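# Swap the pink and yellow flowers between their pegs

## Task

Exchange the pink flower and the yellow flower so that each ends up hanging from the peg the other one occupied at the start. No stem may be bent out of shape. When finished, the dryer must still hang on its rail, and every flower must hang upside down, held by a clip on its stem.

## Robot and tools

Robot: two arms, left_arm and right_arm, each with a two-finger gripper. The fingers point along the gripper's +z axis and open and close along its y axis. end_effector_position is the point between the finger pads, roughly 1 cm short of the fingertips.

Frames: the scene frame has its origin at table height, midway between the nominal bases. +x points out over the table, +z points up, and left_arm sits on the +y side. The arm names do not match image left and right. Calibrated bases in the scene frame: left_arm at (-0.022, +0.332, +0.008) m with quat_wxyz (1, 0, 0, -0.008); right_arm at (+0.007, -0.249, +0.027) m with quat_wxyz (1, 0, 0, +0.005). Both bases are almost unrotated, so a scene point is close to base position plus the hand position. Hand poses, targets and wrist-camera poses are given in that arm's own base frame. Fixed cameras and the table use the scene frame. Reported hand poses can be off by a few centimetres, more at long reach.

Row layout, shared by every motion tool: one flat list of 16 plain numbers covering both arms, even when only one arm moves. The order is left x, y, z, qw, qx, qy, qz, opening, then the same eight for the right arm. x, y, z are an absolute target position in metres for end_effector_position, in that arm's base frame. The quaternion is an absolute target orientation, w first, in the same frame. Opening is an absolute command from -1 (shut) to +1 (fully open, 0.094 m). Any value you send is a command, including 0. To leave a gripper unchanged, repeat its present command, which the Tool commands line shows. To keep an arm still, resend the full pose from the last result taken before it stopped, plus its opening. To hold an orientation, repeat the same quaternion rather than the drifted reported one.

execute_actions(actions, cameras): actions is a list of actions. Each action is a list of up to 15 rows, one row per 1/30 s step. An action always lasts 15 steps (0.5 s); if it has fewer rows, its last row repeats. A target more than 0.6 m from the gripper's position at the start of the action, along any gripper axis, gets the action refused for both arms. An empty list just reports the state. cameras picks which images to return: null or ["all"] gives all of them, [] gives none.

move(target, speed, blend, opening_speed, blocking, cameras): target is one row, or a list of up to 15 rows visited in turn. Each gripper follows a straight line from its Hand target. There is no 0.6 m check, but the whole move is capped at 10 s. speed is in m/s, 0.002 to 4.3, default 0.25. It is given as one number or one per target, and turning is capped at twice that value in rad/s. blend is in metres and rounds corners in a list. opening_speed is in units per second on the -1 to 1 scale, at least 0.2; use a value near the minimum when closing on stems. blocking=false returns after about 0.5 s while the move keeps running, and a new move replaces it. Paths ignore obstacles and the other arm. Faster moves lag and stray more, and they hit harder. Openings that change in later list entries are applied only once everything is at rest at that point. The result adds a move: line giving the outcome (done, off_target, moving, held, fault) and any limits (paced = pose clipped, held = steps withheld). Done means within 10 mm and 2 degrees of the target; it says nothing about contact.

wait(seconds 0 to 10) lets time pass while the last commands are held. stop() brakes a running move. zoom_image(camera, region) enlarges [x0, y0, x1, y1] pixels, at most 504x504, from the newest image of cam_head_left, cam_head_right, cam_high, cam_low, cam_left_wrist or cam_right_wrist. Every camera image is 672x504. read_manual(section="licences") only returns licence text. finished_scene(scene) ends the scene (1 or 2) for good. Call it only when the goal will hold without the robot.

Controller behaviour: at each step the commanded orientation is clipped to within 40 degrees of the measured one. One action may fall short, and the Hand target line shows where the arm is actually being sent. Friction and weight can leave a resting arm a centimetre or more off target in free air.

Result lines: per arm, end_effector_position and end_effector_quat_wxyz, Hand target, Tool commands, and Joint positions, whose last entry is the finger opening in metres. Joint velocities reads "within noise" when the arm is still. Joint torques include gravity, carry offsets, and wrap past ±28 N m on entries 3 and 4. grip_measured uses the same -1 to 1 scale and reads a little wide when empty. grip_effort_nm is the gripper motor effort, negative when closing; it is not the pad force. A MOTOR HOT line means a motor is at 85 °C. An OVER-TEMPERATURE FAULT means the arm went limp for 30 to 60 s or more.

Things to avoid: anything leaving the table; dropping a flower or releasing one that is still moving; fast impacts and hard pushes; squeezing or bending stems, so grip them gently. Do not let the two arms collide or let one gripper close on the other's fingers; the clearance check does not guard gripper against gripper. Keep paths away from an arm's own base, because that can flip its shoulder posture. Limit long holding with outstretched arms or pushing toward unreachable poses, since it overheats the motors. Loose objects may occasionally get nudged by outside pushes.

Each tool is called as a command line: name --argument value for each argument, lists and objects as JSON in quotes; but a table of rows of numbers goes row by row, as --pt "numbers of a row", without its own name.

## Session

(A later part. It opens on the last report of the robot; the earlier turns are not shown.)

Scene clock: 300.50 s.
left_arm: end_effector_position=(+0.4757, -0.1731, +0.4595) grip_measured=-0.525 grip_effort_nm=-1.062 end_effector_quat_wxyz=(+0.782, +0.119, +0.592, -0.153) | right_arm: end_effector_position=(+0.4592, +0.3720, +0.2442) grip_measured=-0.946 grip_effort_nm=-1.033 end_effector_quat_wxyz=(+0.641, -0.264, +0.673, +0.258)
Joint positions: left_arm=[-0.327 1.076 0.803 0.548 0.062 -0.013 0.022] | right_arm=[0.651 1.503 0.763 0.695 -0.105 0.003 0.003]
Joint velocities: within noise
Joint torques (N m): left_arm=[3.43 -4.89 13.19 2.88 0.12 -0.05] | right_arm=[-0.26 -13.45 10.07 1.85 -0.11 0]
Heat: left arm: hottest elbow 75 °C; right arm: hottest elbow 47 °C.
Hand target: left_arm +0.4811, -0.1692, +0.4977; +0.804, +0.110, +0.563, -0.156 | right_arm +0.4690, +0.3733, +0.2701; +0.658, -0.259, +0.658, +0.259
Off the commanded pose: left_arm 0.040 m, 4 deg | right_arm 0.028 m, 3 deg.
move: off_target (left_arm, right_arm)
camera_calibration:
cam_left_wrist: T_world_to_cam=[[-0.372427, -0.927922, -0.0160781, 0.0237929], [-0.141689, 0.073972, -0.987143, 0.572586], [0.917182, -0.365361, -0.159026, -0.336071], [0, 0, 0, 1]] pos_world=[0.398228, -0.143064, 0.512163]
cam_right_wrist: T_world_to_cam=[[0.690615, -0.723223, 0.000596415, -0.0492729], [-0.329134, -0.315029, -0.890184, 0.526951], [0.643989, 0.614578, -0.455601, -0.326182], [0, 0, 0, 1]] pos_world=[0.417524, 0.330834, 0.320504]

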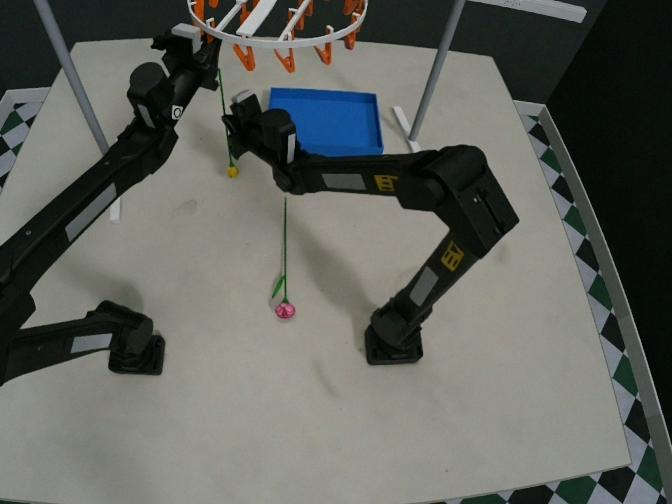

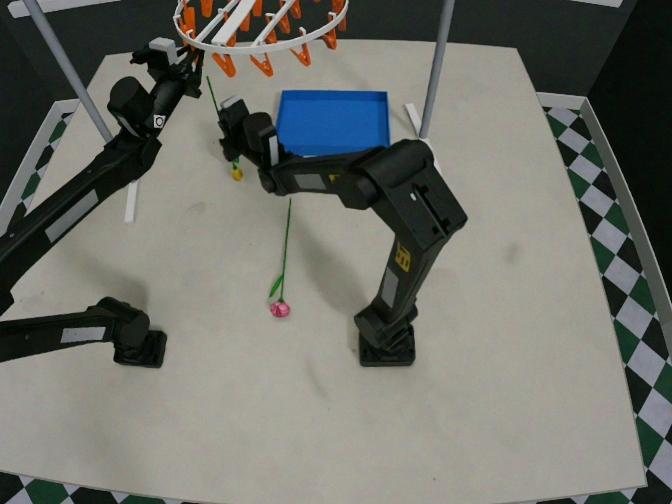

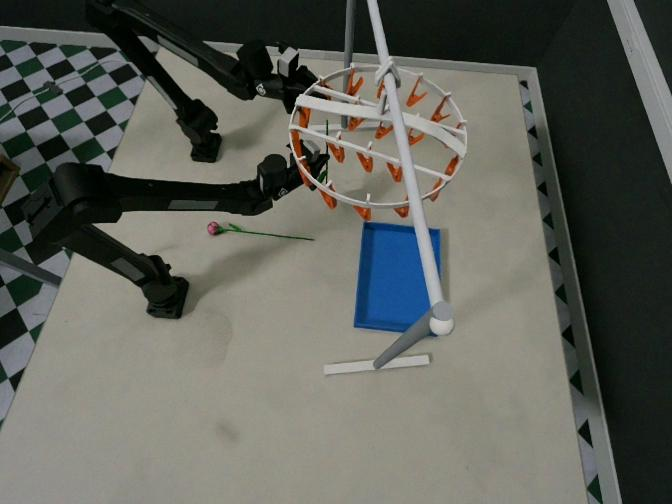

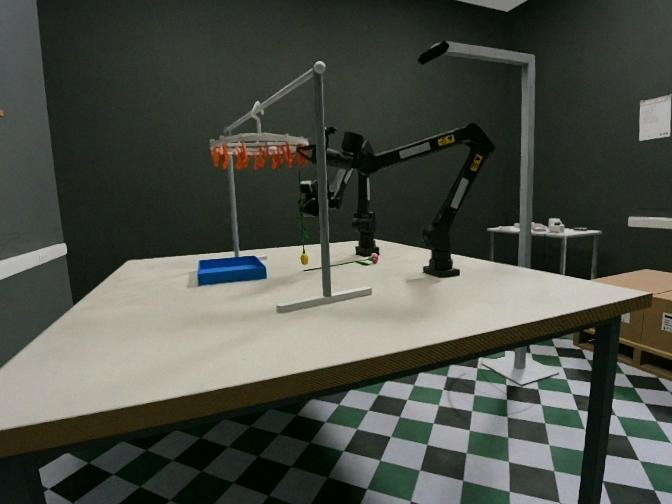

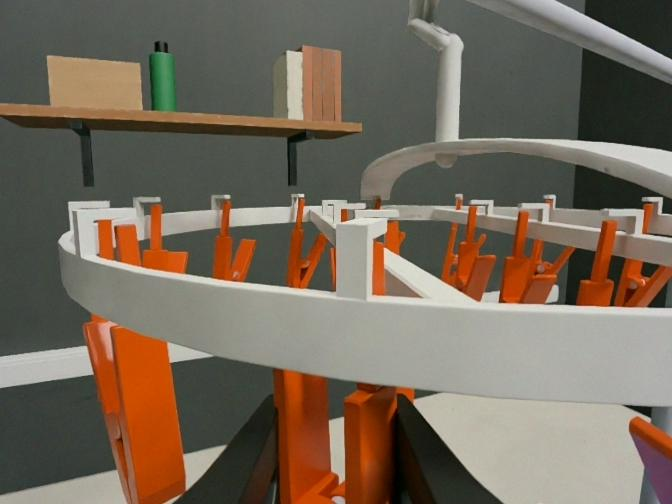

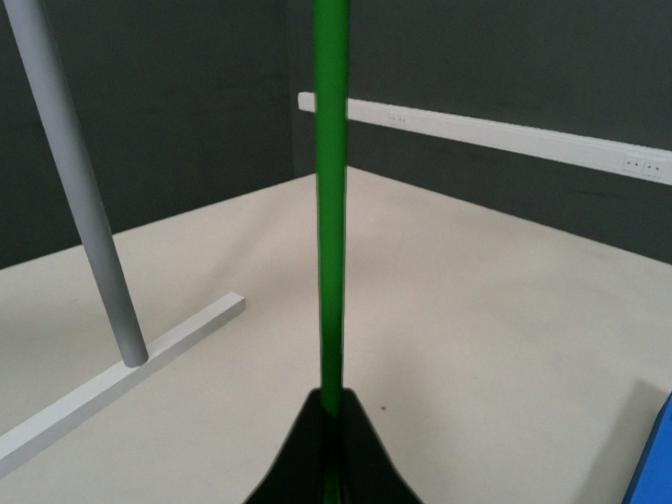

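move --target '[0.484,-0.170,0.499,0.804,0.1095,0.563,-0.156,-0.75,0.463,0.387,0.280,0.658,-0.259,0.658,0.259,-0.97]' --speed 0.05 --cameras '["cam_head_left","cam_head_right","cam_low"]'

zoom_image --camera "cam_head_left" --region '[190, 40, 250, 85]'

zoom_image --camera "cam_head_right" --region '[175, 40, 235, 85]'

zoom_image --camera "cam_low" --region '[280, 140, 328, 176]'

Scene clock: 309.13 s.
left_arm: end_effector_position=(+0.4757, -0.1731, +0.4595) grip_measured=-0.525 grip_effort_nm=-1.057 end_effector_quat_wxyz=(+0.782, +0.119, +0.592, -0.153) | right_arm: end_effector_position=(+0.4549, +0.3744, +0.2462) grip_measured=-0.946 grip_effort_nm=-1.033 end_effector_quat_wxyz=(+0.639, -0.262, +0.679, +0.252)
Joint positions: left_arm=[-0.327 1.076 0.803 0.548 0.062 -0.013 0.022] | right_arm=[0.667 1.487 0.763 0.666 -0.076 0.003 0.003]
Joint velocities: within noise
Joint torques (N m): left_arm=[3.37 -4.89 13.2 2.86 0.12 -0.05] | right_arm=[1.2 -13.27 11.32 1.78 0.08 -0.01]
Heat: left arm: hottest elbow 76 °C; right arm: hottest elbow 48 °C.
Hand target: left_arm +0.4811, -0.1692, +0.4977; +0.804, +0.110, +0.563, -0.156 | right_arm +0.4613, +0.3855, +0.2803; +0.658, -0.259, +0.658, +0.259
Off the commanded pose: left_arm 0.040 m, 4 deg | right_arm 0.037 m, 3 deg.
move: off_target (left_arm, right_arm)
Images, in order (width x height): cam_head_left 672x504, cam_head_right 672x504, cam_low 672x504.

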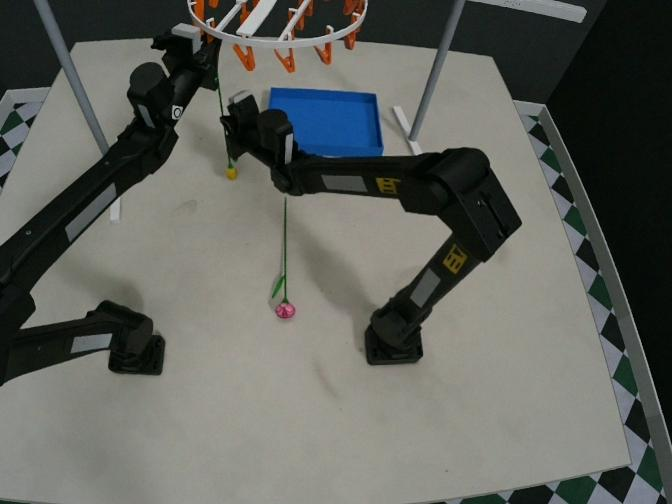

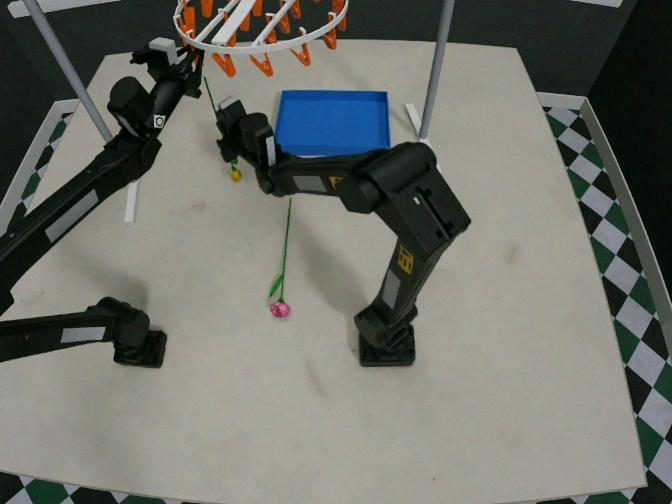

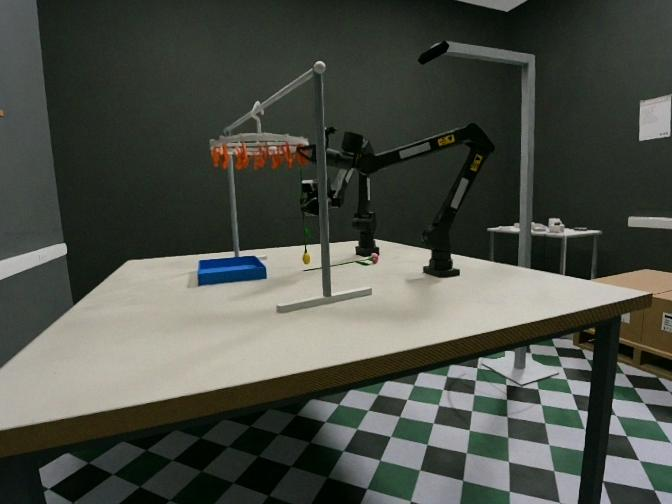

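Scaled by 8.400 from the camera's 672x504 image, which has a finer 960x720 frame.

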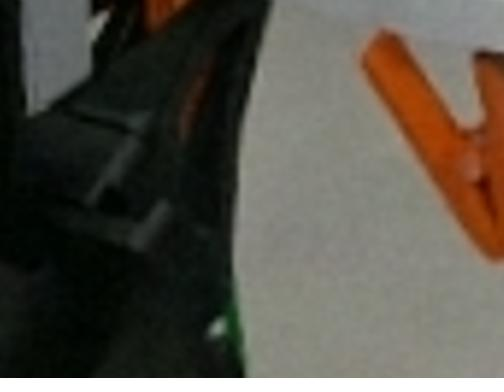

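Scaled by 8.400 from the camera's 672x504 image, which has a finer 960x720 frame.

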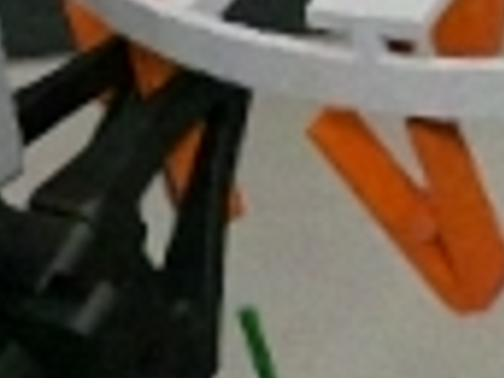

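Scaled by 10.500 from the camera's 672x504 image, which has a finer 960x720 frame.

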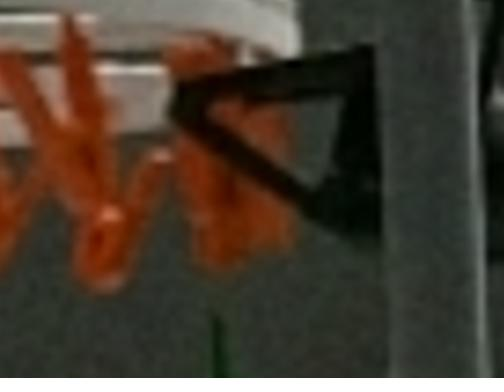

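move --target '[0.484,-0.170,0.499,0.804,0.1095,0.563,-0.156,-0.75,0.455,0.387,0.292,0.658,-0.259,0.658,0.259,-0.97]' --speed 0.05 --cameras '["cam_head_left","cam_head_right","cam_low","cam_high"]'

zoom_image --camera "cam_head_right" --region '[175, 40, 235, 85]'

zoom_image --camera "cam_low" --region '[280, 140, 328, 176]'

zoom_image --camera "cam_high" --region '[280, 165, 340, 210]'

Scene clock: 315.47 s.
left_arm: end_effector_position=(+0.4757, -0.1731, +0.4595) grip_measured=-0.525 grip_effort_nm=-1.062 end_effector_quat_wxyz=(+0.782, +0.119, +0.592, -0.153) | right_arm: end_effector_position=(+0.4483, +0.3743, +0.2590) grip_measured=-0.946 grip_effort_nm=-1.033 end_effector_quat_wxyz=(+0.640, -0.261, +0.678, +0.251)
Joint positions: left_arm=[-0.327 1.076 0.803 0.548 0.062 -0.013 0.022] | right_arm=[0.677 1.448 0.763 0.63 -0.065 0.003 0.003]
Joint velocities: within noise
Joint torques (N m): left_arm=[3.37 -4.95 13.19 2.85 0.12 -0.05] | right_arm=[1.49 -12.92 11.38 1.76 0.12 0.02]
Heat: left arm: hottest elbow 76 °C; right arm: hottest elbow 49 °C.
Hand target: left_arm +0.4811, -0.1692, +0.4977; +0.804, +0.110, +0.563, -0.156 | right_arm +0.4534, +0.3857, +0.2920; +0.658, -0.259, +0.658, +0.259
Off the commanded pose: left_arm 0.040 m, 4 deg | right_arm 0.036 m, 3 deg.
move: off_target (left_arm, right_arm)
Images, in order (width x height): cam_head_left 672x504, cam_head_right 672x504, cam_high 672x504, cam_low 672x504.

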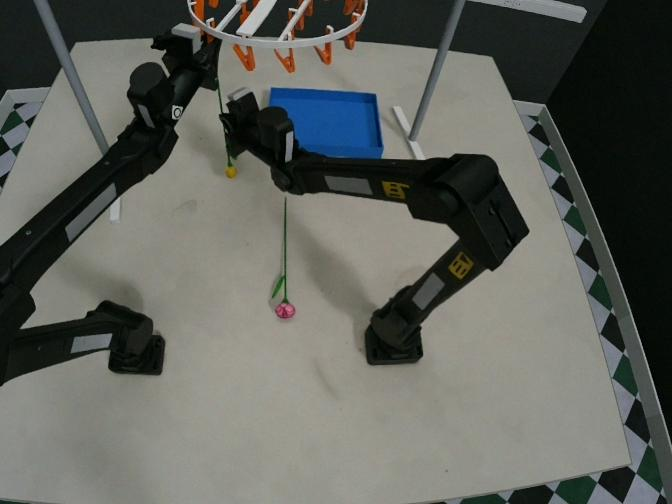

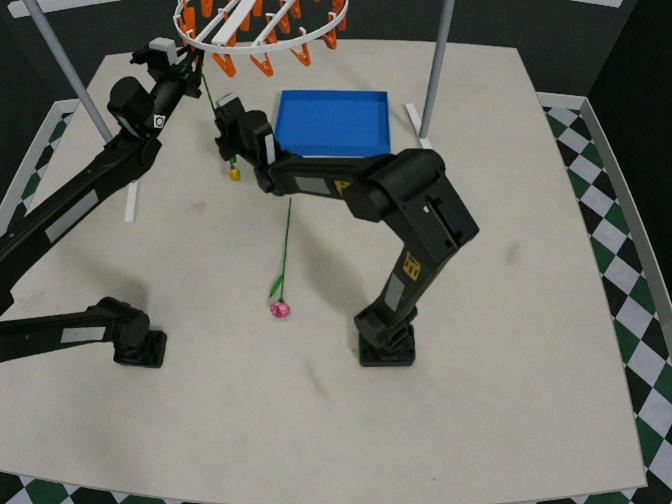

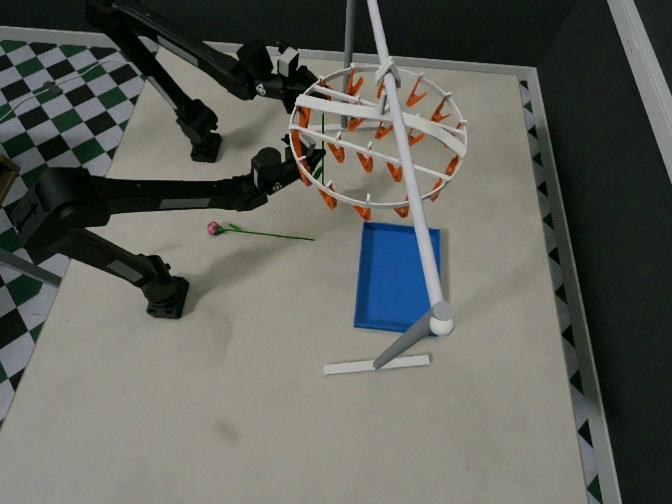

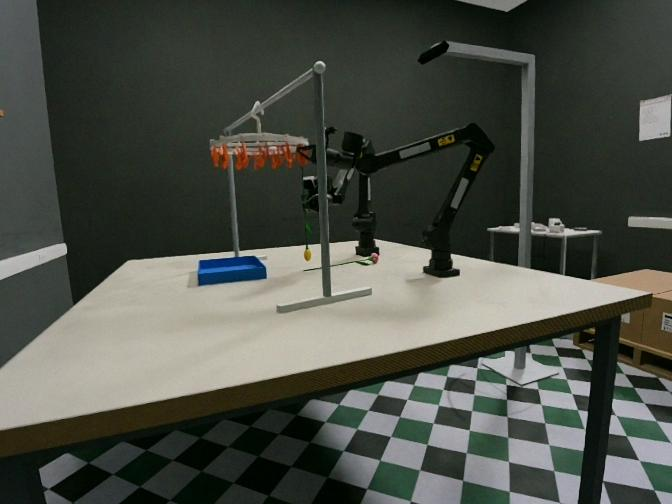

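Scaled by 8.400 from the camera's 672x504 image, which has a finer 960x720 frame.

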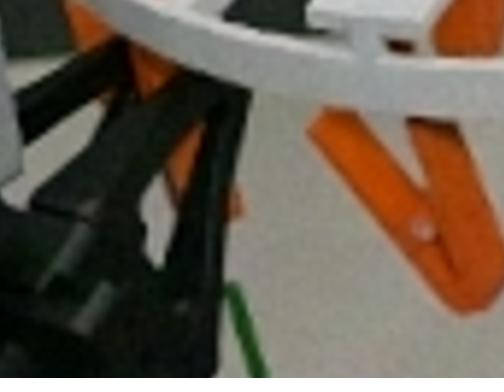

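Scaled by 10.500 from the camera's 672x504 image, which has a finer 960x720 frame.

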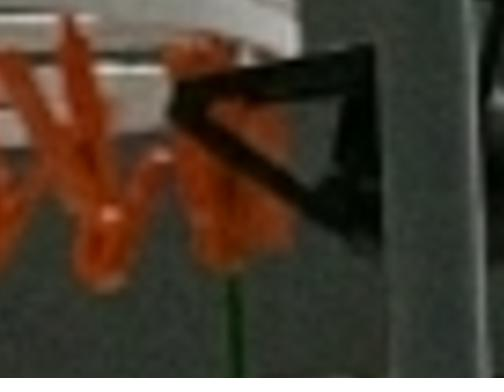

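Scaled by 8.400 from the camera's 672x504 image, which has a finer 960x720 frame.

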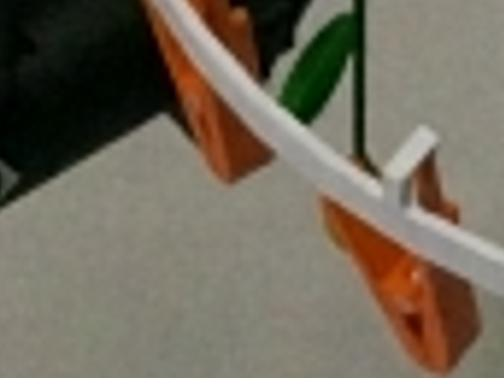

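zoom_image --camera "cam_low" --region '[292, 140, 316, 172]'

zoom_image --camera "cam_high" --region '[280, 80, 350, 180]'

zoom_image --camera "cam_head_right" --region '[180, 40, 220, 90]'

zoom_image --camera "cam_head_left" --region '[190, 30, 240, 90]'

Scaled by 15.750 from the camera's 672x504 image, which has a finer 960x720 frame.

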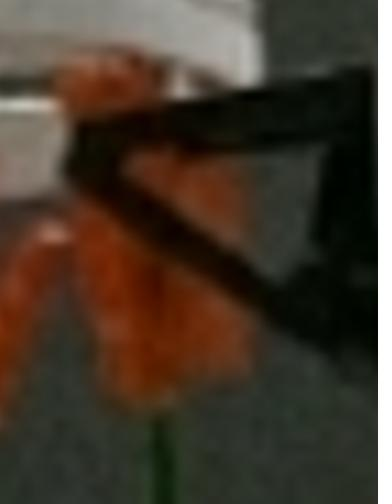

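Scaled by 5.040 from the camera's 672x504 image, which has a finer 960x720 frame.

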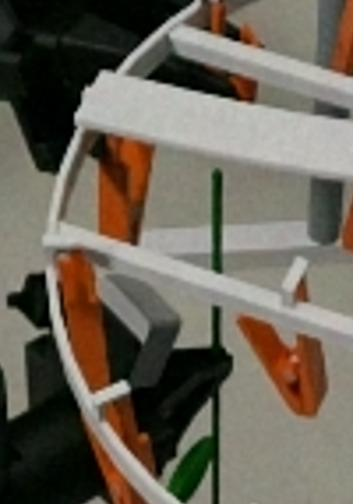

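Scaled by 10.080 from the camera's 672x504 image, which has a finer 960x720 frame.

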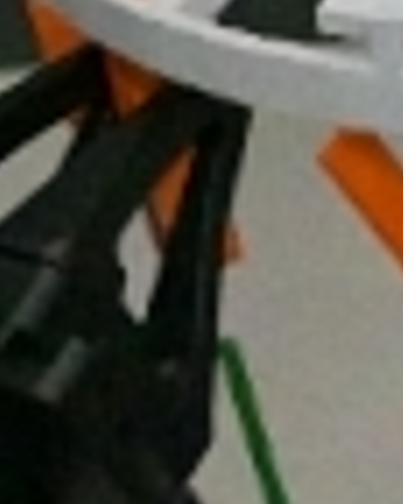

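Scaled by 8.400 from the camera's 672x504 image, which has a finer 960x720 frame.

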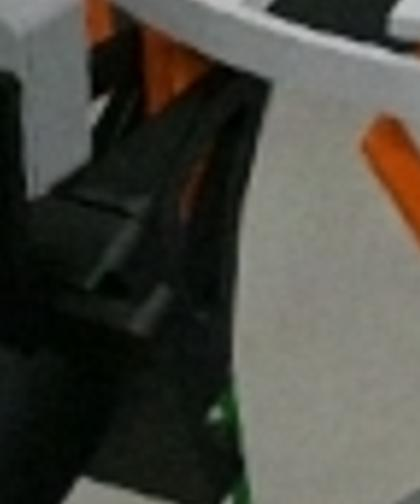

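zoom_image --camera "cam_high" --region '[305, 75, 345, 120]'

zoom_image --camera "cam_left_wrist" --region '[220, 350, 460, 504]'

Scaled by 11.200 from the camera's 672x504 image, which has a finer 960x720 frame.

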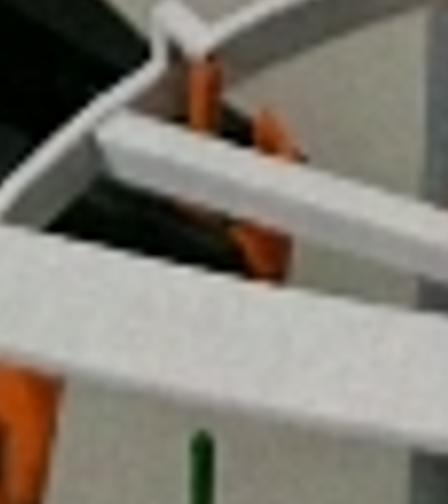

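This scene's latest camera images include none from cam_left_wrist. They are from: cam_head_left, cam_head_right, cam_high, cam_low. cam_left_wrist's image comes with the result of a call that names it in "cameras".

move --target '[0.484,-0.170,0.499,0.804,0.1095,0.563,-0.156,-0.75,0.463,0.400,0.290,0.658,-0.259,0.658,0.259,-0.97]' --speed 0.05

zoom_image --camera "cam_head_right" --region '[175, 40, 235, 85]'

zoom_image --camera "cam_low" --region '[292, 140, 316, 172]'

zoom_image --camera "cam_high" --region '[305, 75, 345, 120]'

zoom_image --camera "cam_left_wrist" --region '[220, 350, 460, 504]'

Scene clock: 337.23 s.
left_arm: end_effector_position=(+0.4757, -0.1731, +0.4595) grip_measured=-0.525 grip_effort_nm=-1.062 end_effector_quat_wxyz=(+0.782, +0.119, +0.592, -0.153) | right_arm: end_effector_position=(+0.4543, +0.3853, +0.2683) grip_measured=-0.946 grip_effort_nm=-1.028 end_effector_quat_wxyz=(+0.646, -0.259, +0.672, +0.253)
Joint positions: left_arm=[-0.327 1.076 0.803 0.548 0.062 -0.013 0.022] | right_arm=[0.689 1.467 0.799 0.629 -0.053 0.003 0.003]
Joint velocities: within noise
Joint torques (N m): left_arm=[3.37 -4.95 13.2 2.86 0.12 -0.06] | right_arm=[1.26 -11.05 11.54 1.89 0.09 0]
Heat: left arm: hottest elbow 78 °C; right arm: hottest elbow 52 °C.
Hand target: left_arm +0.4811, -0.1692, +0.4977; +0.804, +0.110, +0.563, -0.156 | right_arm +0.4616, +0.3989, +0.2901; +0.658, -0.259, +0.658, +0.259
Off the commanded pose: left_arm 0.040 m, 4 deg | right_arm 0.028 m, 2 deg.
move: off_target (left_arm, right_arm)
camera_calibration:
cam_left_wrist: T_world_to_cam=[[-0.372427, -0.927922, -0.0160781, 0.0237929], [-0.141689, 0.073972, -0.987143, 0.572586], [0.917182, -0.365361, -0.159026, -0.336071], [0, 0, 0, 1]] pos_world=[0.398228, -0.143064, 0.512163]
cam_right_wrist: T_world_to_cam=[[0.680083, -0.733127, 0.00339631, -0.0284628], [-0.327658, -0.308088, -0.893153, 0.548412], [0.655841, 0.606305, -0.44974, -0.323966], [0, 0, 0, 1]] pos_world=[0.411519, 0.344515, 0.344212]

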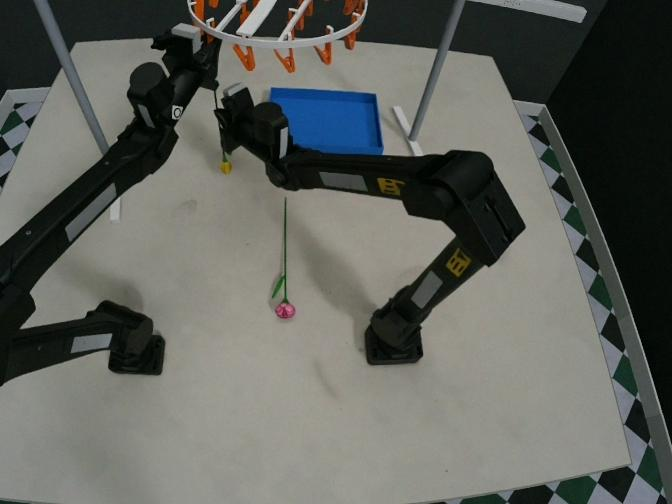

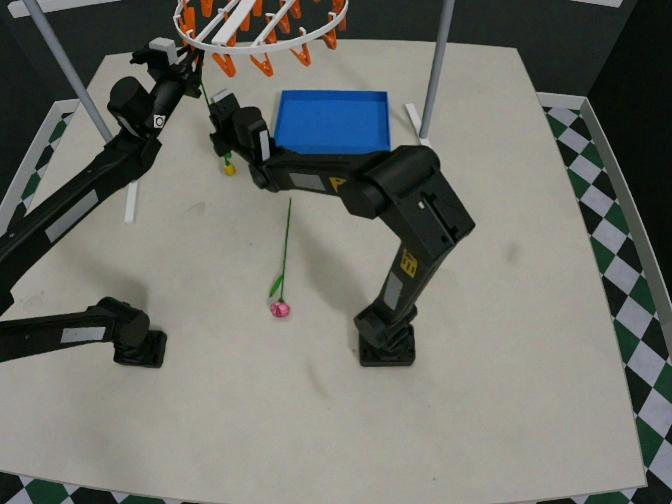

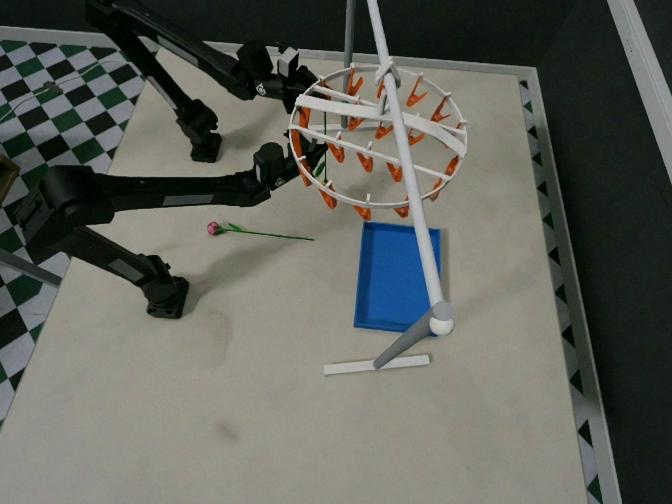

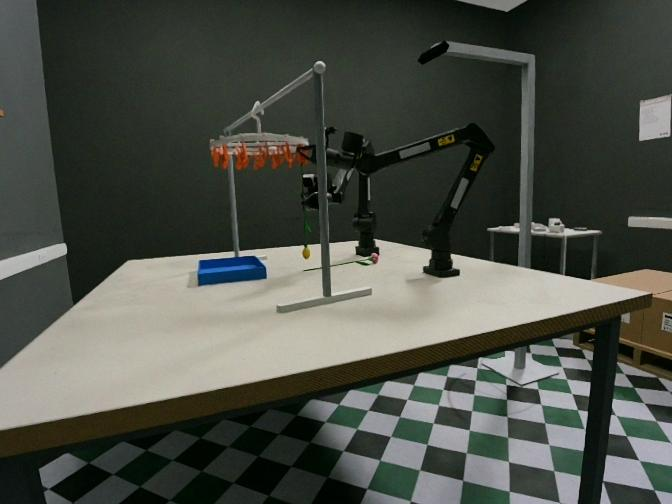

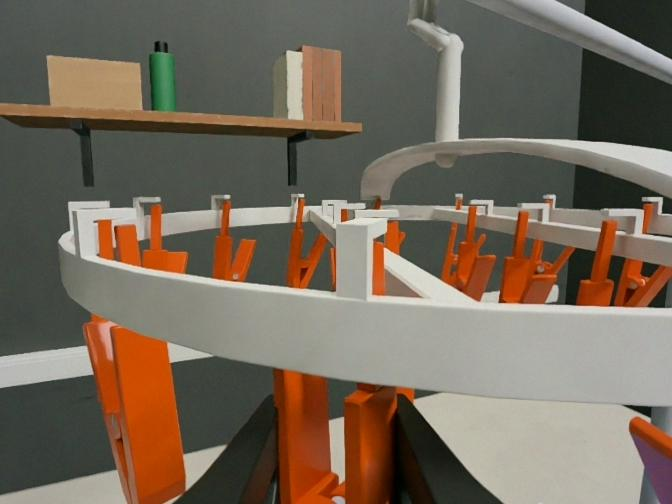

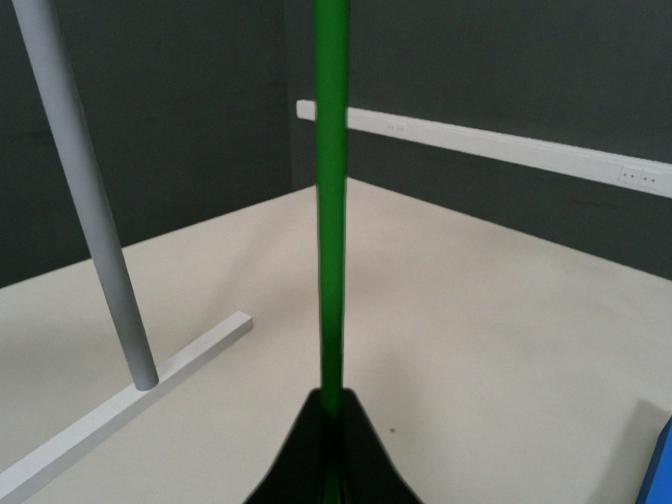

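Scaled by 8.400 from the camera's 672x504 image, which has a finer 960x720 frame.

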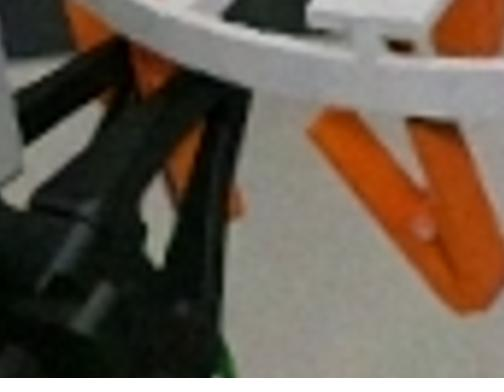

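Scaled by 15.750 from the camera's 672x504 image, which has a finer 960x720 frame.

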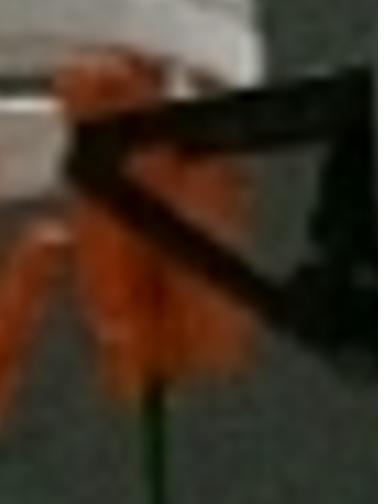

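Scaled by 11.200 from the camera's 672x504 image, which has a finer 960x720 frame.

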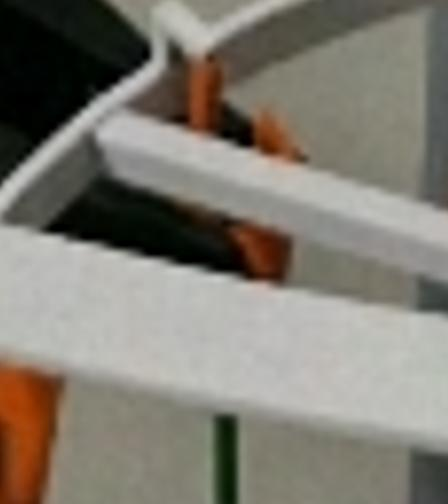

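Scaled by 2.100 from the camera's 672x504 image, which has a finer 960x720 frame.

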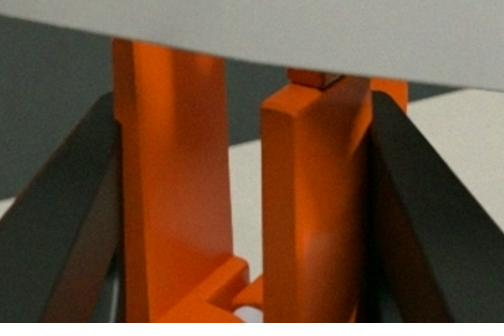

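move --target '[0.484,-0.170,0.499,0.804,0.1095,0.563,-0.156,-0.75,0.464,0.400,0.300,0.658,-0.259,0.658,0.259,-0.97]' --speed 0.04 --cameras '["cam_head_right","cam_low","cam_high"]'

zoom_image --camera "cam_low" --region '[292, 140, 316, 172]'

zoom_image --camera "cam_high" --region '[305, 75, 345, 120]'

zoom_image --camera "cam_head_right" --region '[175, 40, 235, 85]'

Scene clock: 342.63 s.
left_arm: end_effector_position=(+0.4757, -0.1731, +0.4595) grip_measured=-0.525 grip_effort_nm=-1.062 end_effector_quat_wxyz=(+0.782, +0.119, +0.592, -0.153) | right_arm: end_effector_position=(+0.4565, +0.3871, +0.2690) grip_measured=-0.946 grip_effort_nm=-1.033 end_effector_quat_wxyz=(+0.641, -0.261, +0.676, +0.252)
Joint positions: left_arm=[-0.327 1.076 0.803 0.548 0.062 -0.013 0.022] | right_arm=[0.689 1.467 0.812 0.603 -0.053 0.003 0.003]
Joint velocities: within noise
Joint torques (N m): left_arm=[3.37 -4.95 13.2 2.86 0.12 -0.06] | right_arm=[1.26 -12.92 11.69 1.77 0.02 0.01]
Heat: left arm: hottest elbow 78 °C; right arm: hottest elbow 51 °C.
Hand target: left_arm +0.4811, -0.1692, +0.4977; +0.804, +0.110, +0.563, -0.156 | right_arm +0.4624, +0.3986, +0.3001; +0.658, -0.259, +0.658, +0.259
Off the commanded pose: left_arm 0.040 m, 4 deg | right_arm 0.034 m, 3 deg.
move: off_target (left_arm, right_arm)
Images, in order (width x height): cam_head_right 672x504, cam_high 672x504, cam_low 672x504.

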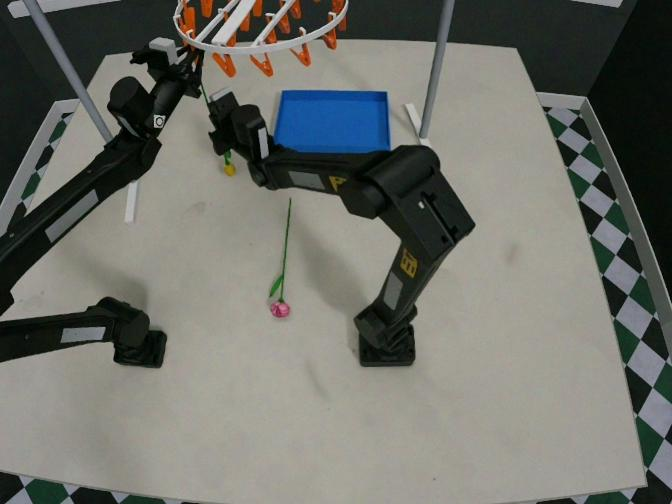

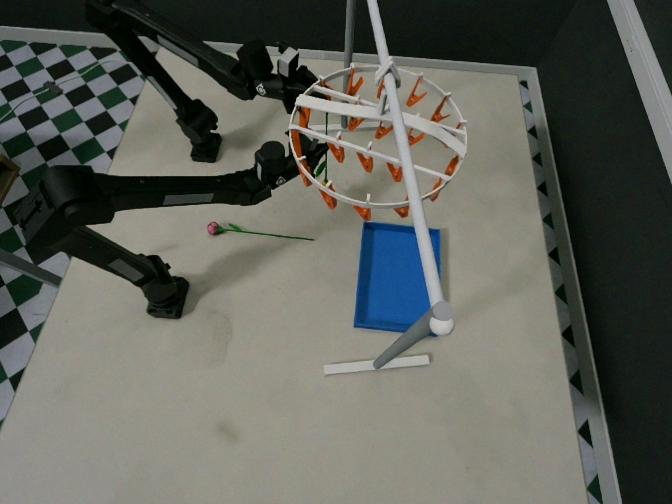

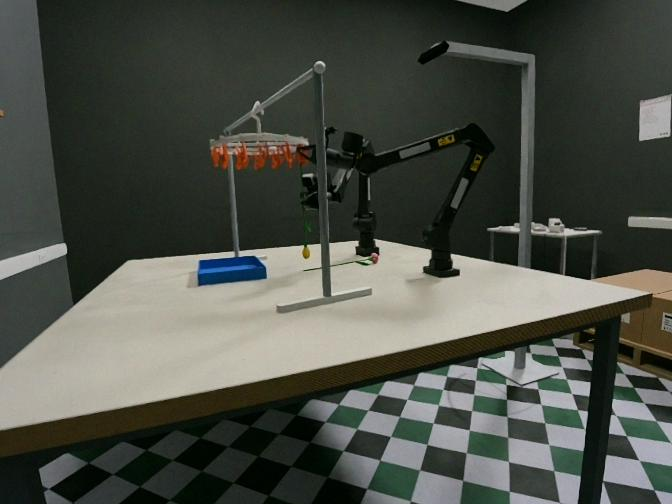

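Scaled by 15.750 from the camera's 672x504 image, which has a finer 960x720 frame.

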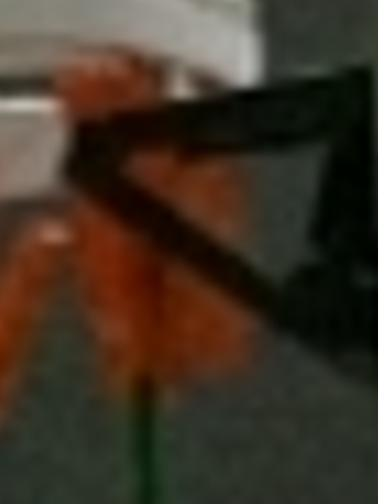

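Scaled by 11.200 from the camera's 672x504 image, which has a finer 960x720 frame.

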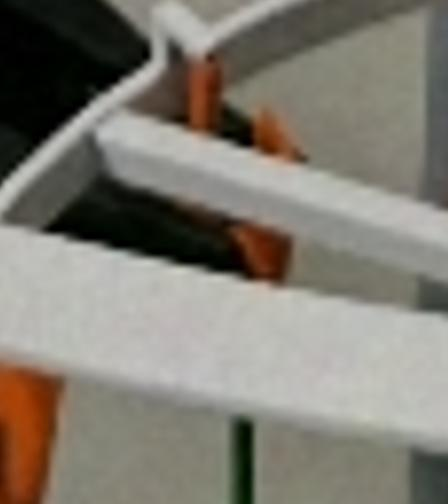

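Scaled by 8.400 from the camera's 672x504 image, which has a finer 960x720 frame.

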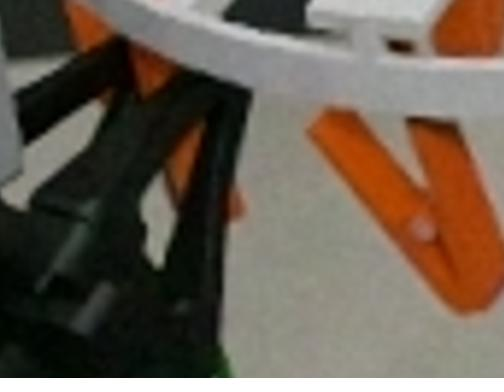

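move --target '[0.484,-0.170,0.499,0.804,0.1095,0.563,-0.156,-0.75,0.464,0.400,0.316,0.658,-0.259,0.658,0.259,-0.97]' --speed 0.04 --cameras '["cam_head_right","cam_low","cam_high"]'

zoom_image --camera "cam_low" --region '[292, 140, 316, 172]'

zoom_image --camera "cam_high" --region '[305, 75, 345, 120]'

zoom_image --camera "cam_head_right" --region '[175, 40, 235, 85]'

Scene clock: 346.17 s.
left_arm: end_effector_position=(+0.4757, -0.1731, +0.4595) grip_measured=-0.525 grip_effort_nm=-1.067 end_effector_quat_wxyz=(+0.782, +0.119, +0.592, -0.153) | right_arm: end_effector_position=(+0.4574, +0.3879, +0.2827) grip_measured=-0.946 grip_effort_nm=-1.028 end_effector_quat_wxyz=(+0.640, -0.261, +0.677, +0.251)
Joint positions: left_arm=[-0.327 1.076 0.803 0.548 0.062 -0.013 0.022] | right_arm=[0.689 1.443 0.834 0.555 -0.053 0.003 0.003]
Joint velocities: within noise
Joint torques (N m): left_arm=[3.43 -4.89 13.2 2.85 0.12 -0.05] | right_arm=[1.32 -13.04 11.96 1.78 0.03 0]
Heat: left arm: hottest elbow 78 °C; right arm: hottest elbow 51 °C.
Hand target: left_arm +0.4811, -0.1692, +0.4977; +0.804, +0.110, +0.563, -0.156 | right_arm +0.4623, +0.3985, +0.3163; +0.658, -0.259, +0.658, +0.259
Off the commanded pose: left_arm 0.040 m, 4 deg | right_arm 0.036 m, 3 deg.
move: off_target (left_arm, right_arm)
Images, in order (width x height): cam_head_right 672x504, cam_high 672x504, cam_low 672x504.

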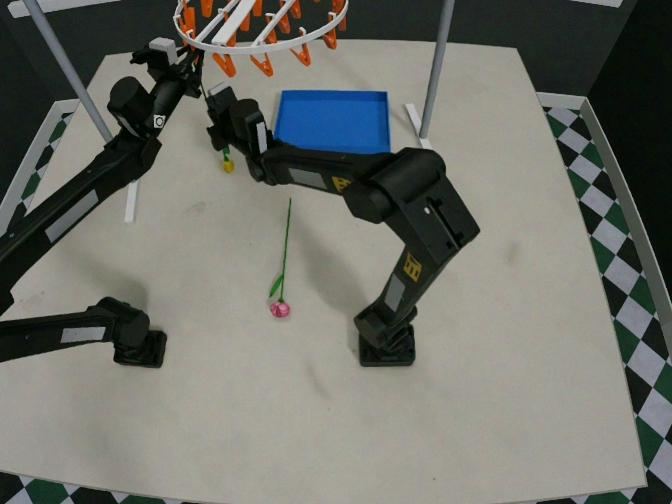

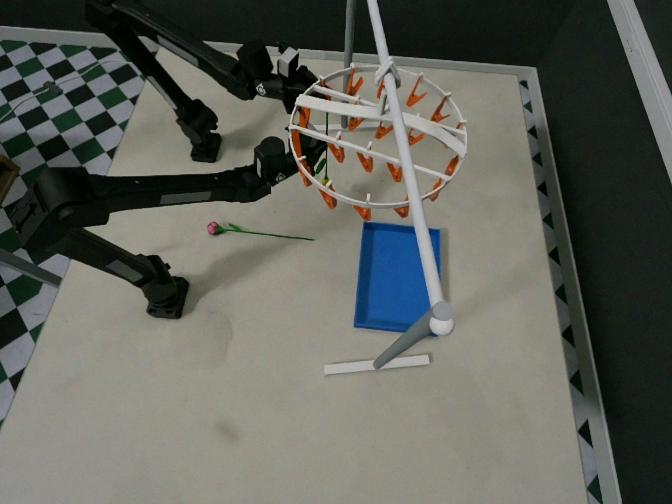

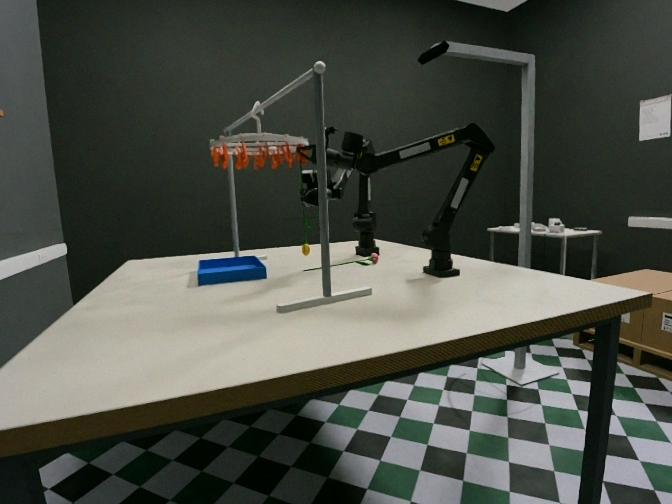

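Scaled by 15.750 from the camera's 672x504 image, which has a finer 960x720 frame.

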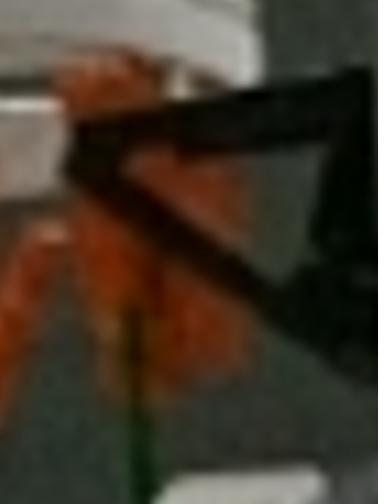

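Scaled by 11.200 from the camera's 672x504 image, which has a finer 960x720 frame.

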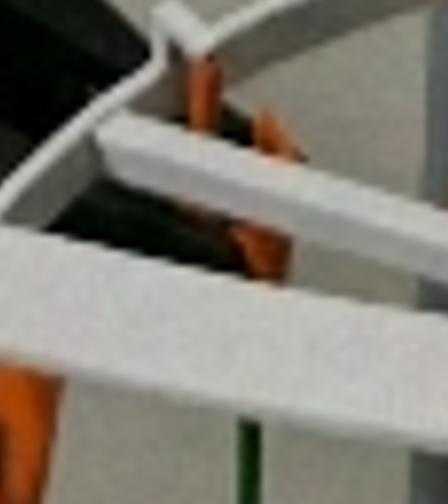

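Scaled by 8.400 from the camera's 672x504 image, which has a finer 960x720 frame.

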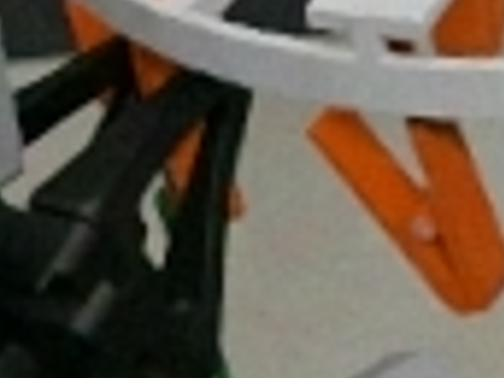

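move --pt "0.484 -0.170 0.499 0.804 0.1095 0.563 -0.156 -0.75 0.462 0.398 0.280 0.658 -0.259 0.658 0.259 -0.97" --pt "0.484 -0.170 0.499 0.804 0.1095 0.563 -0.156 -0.75 0.453 0.386 0.285 0.658 -0.259 0.658 0.259 -0.97" --pt "0.484 -0.170 0.499 0.804 0.1095 0.563 -0.156 -0.75 0.454 0.389 0.304 0.658 -0.259 0.658 0.259 -0.97" --speed 0.05 --cameras '["cam_head_right","cam_low","cam_high"]'

zoom_image --camera "cam_low" --region '[292, 140, 316, 172]'

zoom_image --camera "cam_head_right" --region '[175, 40, 235, 85]'

Scene clock: 351.97 s.
left_arm: end_effector_position=(+0.4757, -0.1731, +0.4595) grip_measured=-0.525 grip_effort_nm=-1.062 end_effector_quat_wxyz=(+0.782, +0.119, +0.592, -0.154) | right_arm: end_effector_position=(+0.4532, +0.3854, +0.2896) grip_measured=-0.946 grip_effort_nm=-1.038 end_effector_quat_wxyz=(+0.651, -0.259, +0.666, +0.257)
Joint positions: left_arm=[-0.327 1.076 0.803 0.548 0.062 -0.013 0.022] | right_arm=[0.689 1.433 0.819 0.593 -0.058 0.003 0.003]
Joint velocities: within noise
Joint torques (N m): left_arm=[3.43 -4.89 13.2 2.85 0.12 -0.05] | right_arm=[0.79 -12.86 9.28 1.66 0.04 0]
Heat: left arm: hottest elbow 79 °C; right arm: hottest elbow 51 °C.
Hand target: left_arm +0.4811, -0.1692, +0.4977; +0.804, +0.110, +0.563, -0.156 | right_arm +0.4538, +0.3888, +0.3041; +0.658, -0.259, +0.658, +0.259
Off the commanded pose: left_arm 0.040 m, 4 deg | right_arm 0.015 m, 1 deg.
move: off_target (left_arm, right_arm)
Images, in order (width x height): cam_head_right 672x504, cam_high 672x504, cam_low 672x504.

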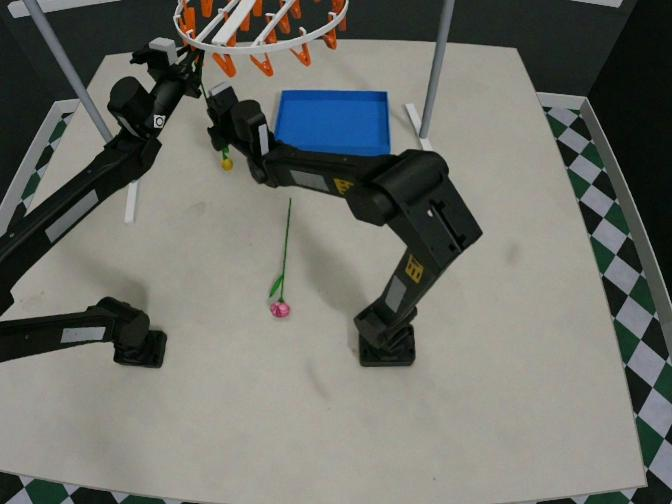

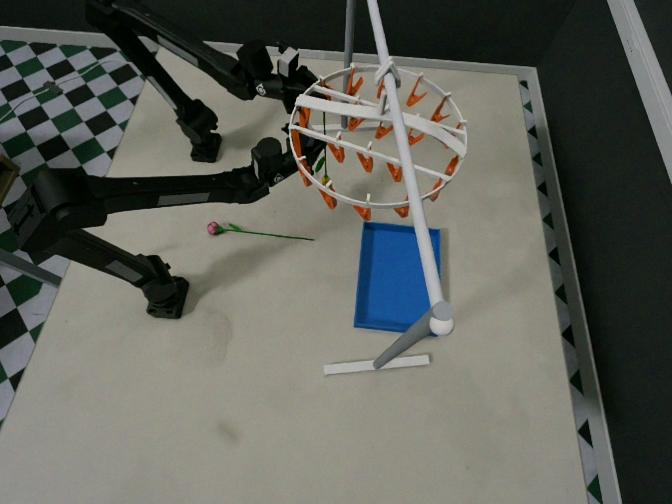

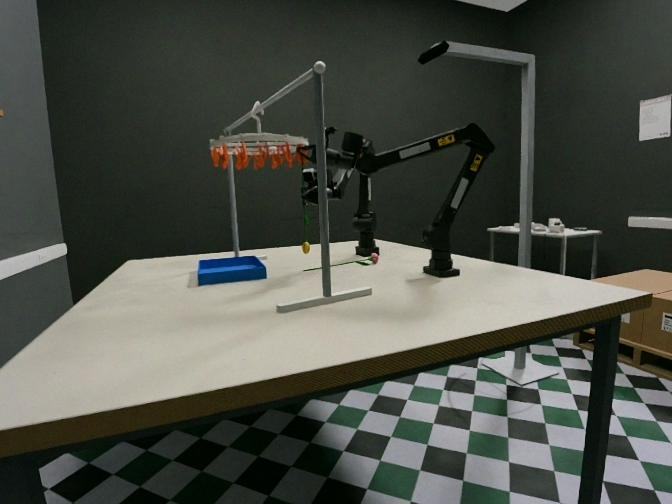

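Scaled by 15.750 from the camera's 672x504 image, which has a finer 960x720 frame.

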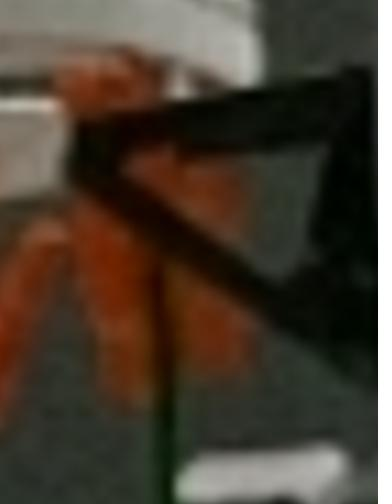

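Scaled by 8.400 from the camera's 672x504 image, which has a finer 960x720 frame.

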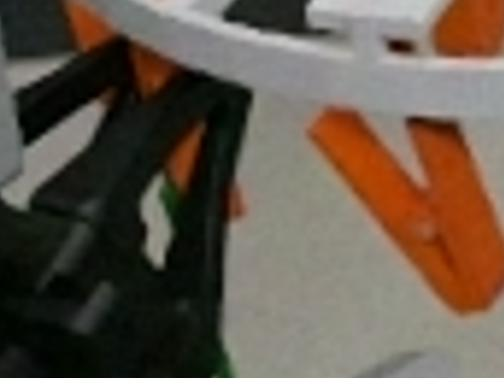

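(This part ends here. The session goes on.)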